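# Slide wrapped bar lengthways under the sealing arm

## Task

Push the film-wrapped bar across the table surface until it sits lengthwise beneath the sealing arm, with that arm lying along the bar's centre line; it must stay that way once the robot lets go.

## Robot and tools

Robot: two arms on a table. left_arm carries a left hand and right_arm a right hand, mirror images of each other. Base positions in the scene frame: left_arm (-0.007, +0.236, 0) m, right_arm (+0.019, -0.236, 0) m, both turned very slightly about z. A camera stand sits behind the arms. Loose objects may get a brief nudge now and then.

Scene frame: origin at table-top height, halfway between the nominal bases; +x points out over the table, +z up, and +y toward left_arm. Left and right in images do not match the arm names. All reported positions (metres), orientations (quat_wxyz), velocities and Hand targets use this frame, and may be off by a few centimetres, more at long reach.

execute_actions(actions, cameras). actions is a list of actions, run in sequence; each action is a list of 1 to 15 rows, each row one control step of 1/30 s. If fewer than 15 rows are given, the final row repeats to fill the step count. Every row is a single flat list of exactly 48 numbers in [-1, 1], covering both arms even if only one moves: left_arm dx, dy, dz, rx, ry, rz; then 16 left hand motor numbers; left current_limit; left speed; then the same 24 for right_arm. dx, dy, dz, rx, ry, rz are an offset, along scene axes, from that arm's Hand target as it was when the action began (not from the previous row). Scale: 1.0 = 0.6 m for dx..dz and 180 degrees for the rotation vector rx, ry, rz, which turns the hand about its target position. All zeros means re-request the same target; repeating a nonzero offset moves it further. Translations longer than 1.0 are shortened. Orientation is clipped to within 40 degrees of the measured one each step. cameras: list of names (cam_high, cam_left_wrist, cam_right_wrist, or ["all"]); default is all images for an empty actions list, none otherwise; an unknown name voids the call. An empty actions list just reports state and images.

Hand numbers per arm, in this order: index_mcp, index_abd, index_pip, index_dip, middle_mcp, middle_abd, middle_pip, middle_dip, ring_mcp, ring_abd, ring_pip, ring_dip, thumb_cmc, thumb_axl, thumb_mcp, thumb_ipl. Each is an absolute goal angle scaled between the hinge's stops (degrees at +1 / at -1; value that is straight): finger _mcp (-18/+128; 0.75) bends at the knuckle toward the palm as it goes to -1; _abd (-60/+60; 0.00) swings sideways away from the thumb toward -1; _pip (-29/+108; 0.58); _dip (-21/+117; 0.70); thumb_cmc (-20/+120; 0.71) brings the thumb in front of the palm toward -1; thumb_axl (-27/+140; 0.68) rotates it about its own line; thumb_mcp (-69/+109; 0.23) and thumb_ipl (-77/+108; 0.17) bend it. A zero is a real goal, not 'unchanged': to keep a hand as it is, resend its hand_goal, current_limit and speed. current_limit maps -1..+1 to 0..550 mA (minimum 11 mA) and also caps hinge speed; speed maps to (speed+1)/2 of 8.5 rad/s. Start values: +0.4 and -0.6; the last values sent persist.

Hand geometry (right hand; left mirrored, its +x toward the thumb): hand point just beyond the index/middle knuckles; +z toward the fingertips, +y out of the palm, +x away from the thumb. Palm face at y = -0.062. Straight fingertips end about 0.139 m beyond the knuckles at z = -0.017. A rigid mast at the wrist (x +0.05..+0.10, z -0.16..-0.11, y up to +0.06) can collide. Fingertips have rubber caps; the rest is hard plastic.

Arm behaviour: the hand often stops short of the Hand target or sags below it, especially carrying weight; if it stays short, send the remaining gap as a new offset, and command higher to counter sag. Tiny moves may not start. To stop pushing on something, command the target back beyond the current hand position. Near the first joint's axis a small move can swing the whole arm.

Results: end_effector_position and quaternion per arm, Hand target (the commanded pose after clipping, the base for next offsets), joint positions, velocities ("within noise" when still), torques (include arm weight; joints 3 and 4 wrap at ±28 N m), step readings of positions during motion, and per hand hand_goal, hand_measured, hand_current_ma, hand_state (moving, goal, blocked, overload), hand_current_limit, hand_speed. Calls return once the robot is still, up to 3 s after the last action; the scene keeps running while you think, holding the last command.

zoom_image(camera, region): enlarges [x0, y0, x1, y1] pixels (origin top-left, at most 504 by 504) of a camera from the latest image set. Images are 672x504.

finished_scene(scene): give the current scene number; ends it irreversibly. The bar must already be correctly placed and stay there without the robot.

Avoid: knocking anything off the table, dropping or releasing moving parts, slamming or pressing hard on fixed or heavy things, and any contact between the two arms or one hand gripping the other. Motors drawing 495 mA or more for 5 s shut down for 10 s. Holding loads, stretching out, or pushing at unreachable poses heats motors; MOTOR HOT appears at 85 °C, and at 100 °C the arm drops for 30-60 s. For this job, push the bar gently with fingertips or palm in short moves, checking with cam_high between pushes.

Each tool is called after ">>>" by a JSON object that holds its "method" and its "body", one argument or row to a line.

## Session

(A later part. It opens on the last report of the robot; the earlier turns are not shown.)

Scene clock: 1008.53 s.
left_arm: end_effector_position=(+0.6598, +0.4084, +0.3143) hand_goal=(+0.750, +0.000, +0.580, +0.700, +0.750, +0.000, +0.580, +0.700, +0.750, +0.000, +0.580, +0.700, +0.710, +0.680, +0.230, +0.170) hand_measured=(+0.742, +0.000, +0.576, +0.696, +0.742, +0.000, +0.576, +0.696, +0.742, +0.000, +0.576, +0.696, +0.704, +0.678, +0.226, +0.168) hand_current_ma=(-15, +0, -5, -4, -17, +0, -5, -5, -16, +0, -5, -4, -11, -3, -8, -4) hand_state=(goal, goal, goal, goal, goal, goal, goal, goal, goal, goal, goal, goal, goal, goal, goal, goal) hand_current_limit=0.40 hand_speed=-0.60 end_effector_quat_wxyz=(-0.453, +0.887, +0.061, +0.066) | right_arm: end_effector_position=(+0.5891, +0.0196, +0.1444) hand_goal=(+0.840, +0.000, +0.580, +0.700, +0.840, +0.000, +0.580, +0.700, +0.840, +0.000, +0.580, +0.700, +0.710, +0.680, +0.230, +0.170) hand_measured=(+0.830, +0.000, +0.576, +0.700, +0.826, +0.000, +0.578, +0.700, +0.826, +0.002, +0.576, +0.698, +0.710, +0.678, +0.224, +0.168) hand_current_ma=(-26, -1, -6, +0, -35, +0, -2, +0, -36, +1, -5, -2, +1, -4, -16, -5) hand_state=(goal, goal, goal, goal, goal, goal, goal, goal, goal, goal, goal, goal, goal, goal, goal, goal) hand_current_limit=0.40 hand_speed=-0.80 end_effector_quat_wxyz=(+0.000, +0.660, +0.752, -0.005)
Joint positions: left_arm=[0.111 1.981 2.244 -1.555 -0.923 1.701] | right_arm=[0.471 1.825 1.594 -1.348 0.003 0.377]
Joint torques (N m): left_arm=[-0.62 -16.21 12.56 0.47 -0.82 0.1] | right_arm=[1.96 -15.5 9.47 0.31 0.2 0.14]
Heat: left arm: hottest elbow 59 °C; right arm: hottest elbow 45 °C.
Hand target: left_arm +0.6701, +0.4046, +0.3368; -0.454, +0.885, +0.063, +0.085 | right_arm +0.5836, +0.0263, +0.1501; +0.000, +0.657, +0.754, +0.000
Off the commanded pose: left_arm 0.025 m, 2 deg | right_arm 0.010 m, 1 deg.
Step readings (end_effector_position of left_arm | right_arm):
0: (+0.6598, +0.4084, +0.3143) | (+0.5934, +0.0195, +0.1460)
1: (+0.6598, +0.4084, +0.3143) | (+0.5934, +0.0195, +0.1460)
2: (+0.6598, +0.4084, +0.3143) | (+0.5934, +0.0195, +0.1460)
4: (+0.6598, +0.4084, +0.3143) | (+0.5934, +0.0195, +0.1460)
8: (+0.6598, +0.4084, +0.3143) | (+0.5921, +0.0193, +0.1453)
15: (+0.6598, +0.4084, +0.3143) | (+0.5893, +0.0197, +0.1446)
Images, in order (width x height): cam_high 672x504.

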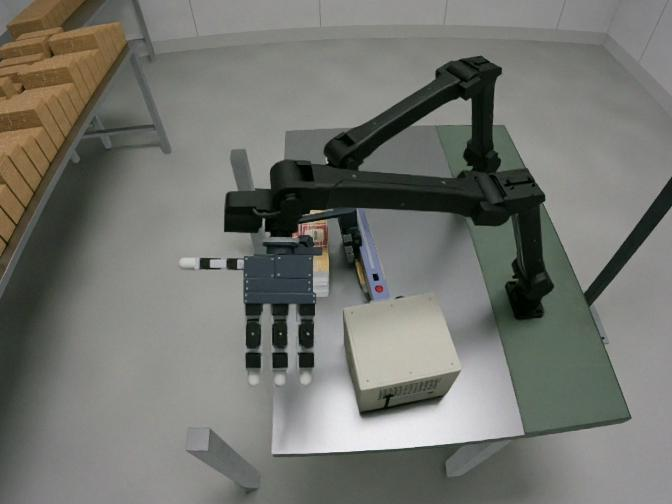

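>>> {"method": "execute_actions", "body": {
  "actions": [
    [[0,0,0,0,0,0,0.75,0,0.58,0.7,0.75,0,0.58,0.7,0.75,0,0.58,0.7,0.71,0.68,0.23,0.17,0.4,-0.6,0.035,0.004,0.01,0,0,0,0.84,0,0.58,0.7,0.84,0,0.58,0.7,0.84,0,0.58,0.7,0.71,0.68,0.23,0.17,0.4,-0.8]],
    [[0,0,0,0,0,0,0.75,0,0.58,0.7,0.75,0,0.58,0.7,0.75,0,0.58,0.7,0.71,0.68,0.23,0.17,0.4,-0.6,0.003,0,0.02,0,0,0,0.75,0,0.58,0.7,0.75,0,0.58,0.7,0.75,0,0.58,0.7,0.71,0.68,0.23,0.17,0.4,-0.8]]
  ],
  "cameras": ["cam_high"]
}}

>>> {"method": "zoom_image", "body": {
  "camera": "cam_high",
  "region": [326, 235, 386, 295]
}}

Scene clock: 1029.17 s.
left_arm: end_effector_position=(+0.6598, +0.4084, +0.3143) hand_goal=(+0.750, +0.000, +0.580, +0.700, +0.750, +0.000, +0.580, +0.700, +0.750, +0.000, +0.580, +0.700, +0.710, +0.680, +0.230, +0.170) hand_measured=(+0.742, +0.000, +0.576, +0.696, +0.742, +0.000, +0.576, +0.696, +0.742, +0.000, +0.576, +0.696, +0.704, +0.678, +0.226, +0.168) hand_current_ma=(-15, +0, -5, -4, -17, +0, -5, -5, -16, +0, -5, -4, -11, -3, -8, -4) hand_state=(goal, goal, goal, goal, goal, goal, goal, goal, goal, goal, goal, goal, goal, goal, goal, goal) hand_current_limit=0.40 hand_speed=-0.60 end_effector_quat_wxyz=(-0.453, +0.887, +0.061, +0.066) | right_arm: end_effector_position=(+0.5950, +0.0231, +0.1632) hand_goal=(+0.750, +0.000, +0.580, +0.700, +0.750, +0.000, +0.580, +0.700, +0.750, +0.000, +0.580, +0.700, +0.710, +0.680, +0.230, +0.170) hand_measured=(+0.750, +0.000, +0.576, +0.700, +0.750, +0.000, +0.578, +0.700, +0.750, +0.002, +0.576, +0.698, +0.710, +0.678, +0.224, +0.168) hand_current_ma=(+1, -1, -6, +0, +1, +0, -2, +0, +1, +1, -5, -2, +1, -4, -16, -5) hand_state=(goal, goal, goal, goal, goal, goal, goal, goal, goal, goal, goal, goal, goal, goal, goal, goal) hand_current_limit=0.40 hand_speed=-0.80 end_effector_quat_wxyz=(-0.001, +0.660, +0.752, -0.004)
Joint positions: left_arm=[0.111 1.981 2.244 -1.555 -0.923 1.701] | right_arm=[0.471 1.832 1.654 -1.401 0.002 0.377]
Joint torques (N m): left_arm=[-0.62 -16.15 12.56 0.47 -0.83 0.11] | right_arm=[0.67 -13.27 14.22 -0.32 0.23 -0.03]
Heat: left arm: hottest elbow 59 °C; right arm: hottest elbow 45 °C.
Hand target: left_arm +0.6701, +0.4046, +0.3368; -0.454, +0.885, +0.063, +0.085 | right_arm +0.6062, +0.0286, +0.1680; +0.000, +0.657, +0.754, +0.000
Off the commanded pose: left_arm 0.025 m, 2 deg | right_arm 0.014 m, 1 deg.
Step readings (end_effector_position of left_arm | right_arm):
0: (+0.6598, +0.4084, +0.3143) | (+0.5891, +0.0196, +0.1444)
1: (+0.6598, +0.4084, +0.3143) | (+0.5891, +0.0196, +0.1444)
2: (+0.6598, +0.4084, +0.3143) | (+0.5891, +0.0196, +0.1444)
4: (+0.6598, +0.4084, +0.3143) | (+0.5891, +0.0195, +0.1448)
8: (+0.6598, +0.4084, +0.3143) | (+0.5912, +0.0208, +0.1493)
15: (+0.6598, +0.4084, +0.3143) | (+0.5937, +0.0223, +0.1551)
16: (+0.6598, +0.4084, +0.3143) | (+0.5937, +0.0223, +0.1550)
17: (+0.6598, +0.4084, +0.3143) | (+0.5933, +0.0221, +0.1549)
19: (+0.6598, +0.4084, +0.3143) | (+0.5929, +0.0219, +0.1558)
23: (+0.6598, +0.4084, +0.3143) | (+0.5944, +0.0228, +0.1603)
30: (+0.6598, +0.4084, +0.3143) | (+0.5952, +0.0232, +0.1633)
Images, in order (width x height): cam_high 672x504.

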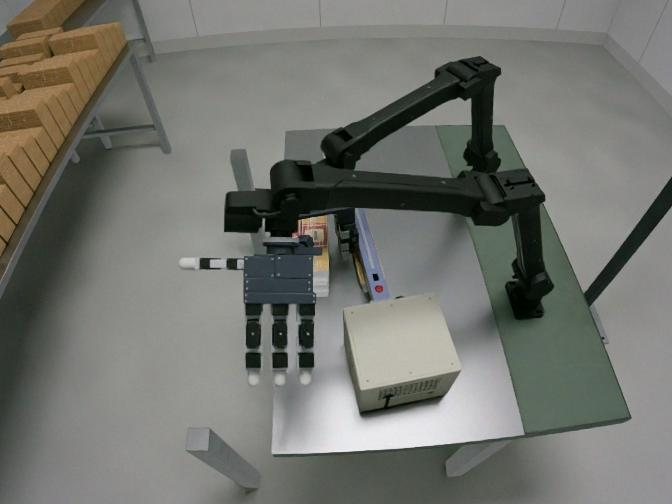

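Scaled by 8.400.

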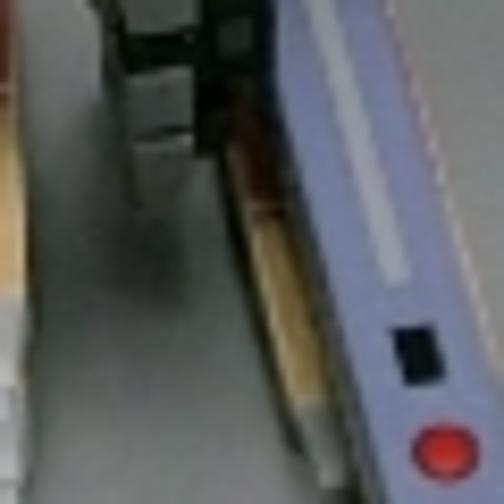

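>>> {"method": "finished_scene", "body": {
  "scene": 3
}}

The scene is finished: the task was done.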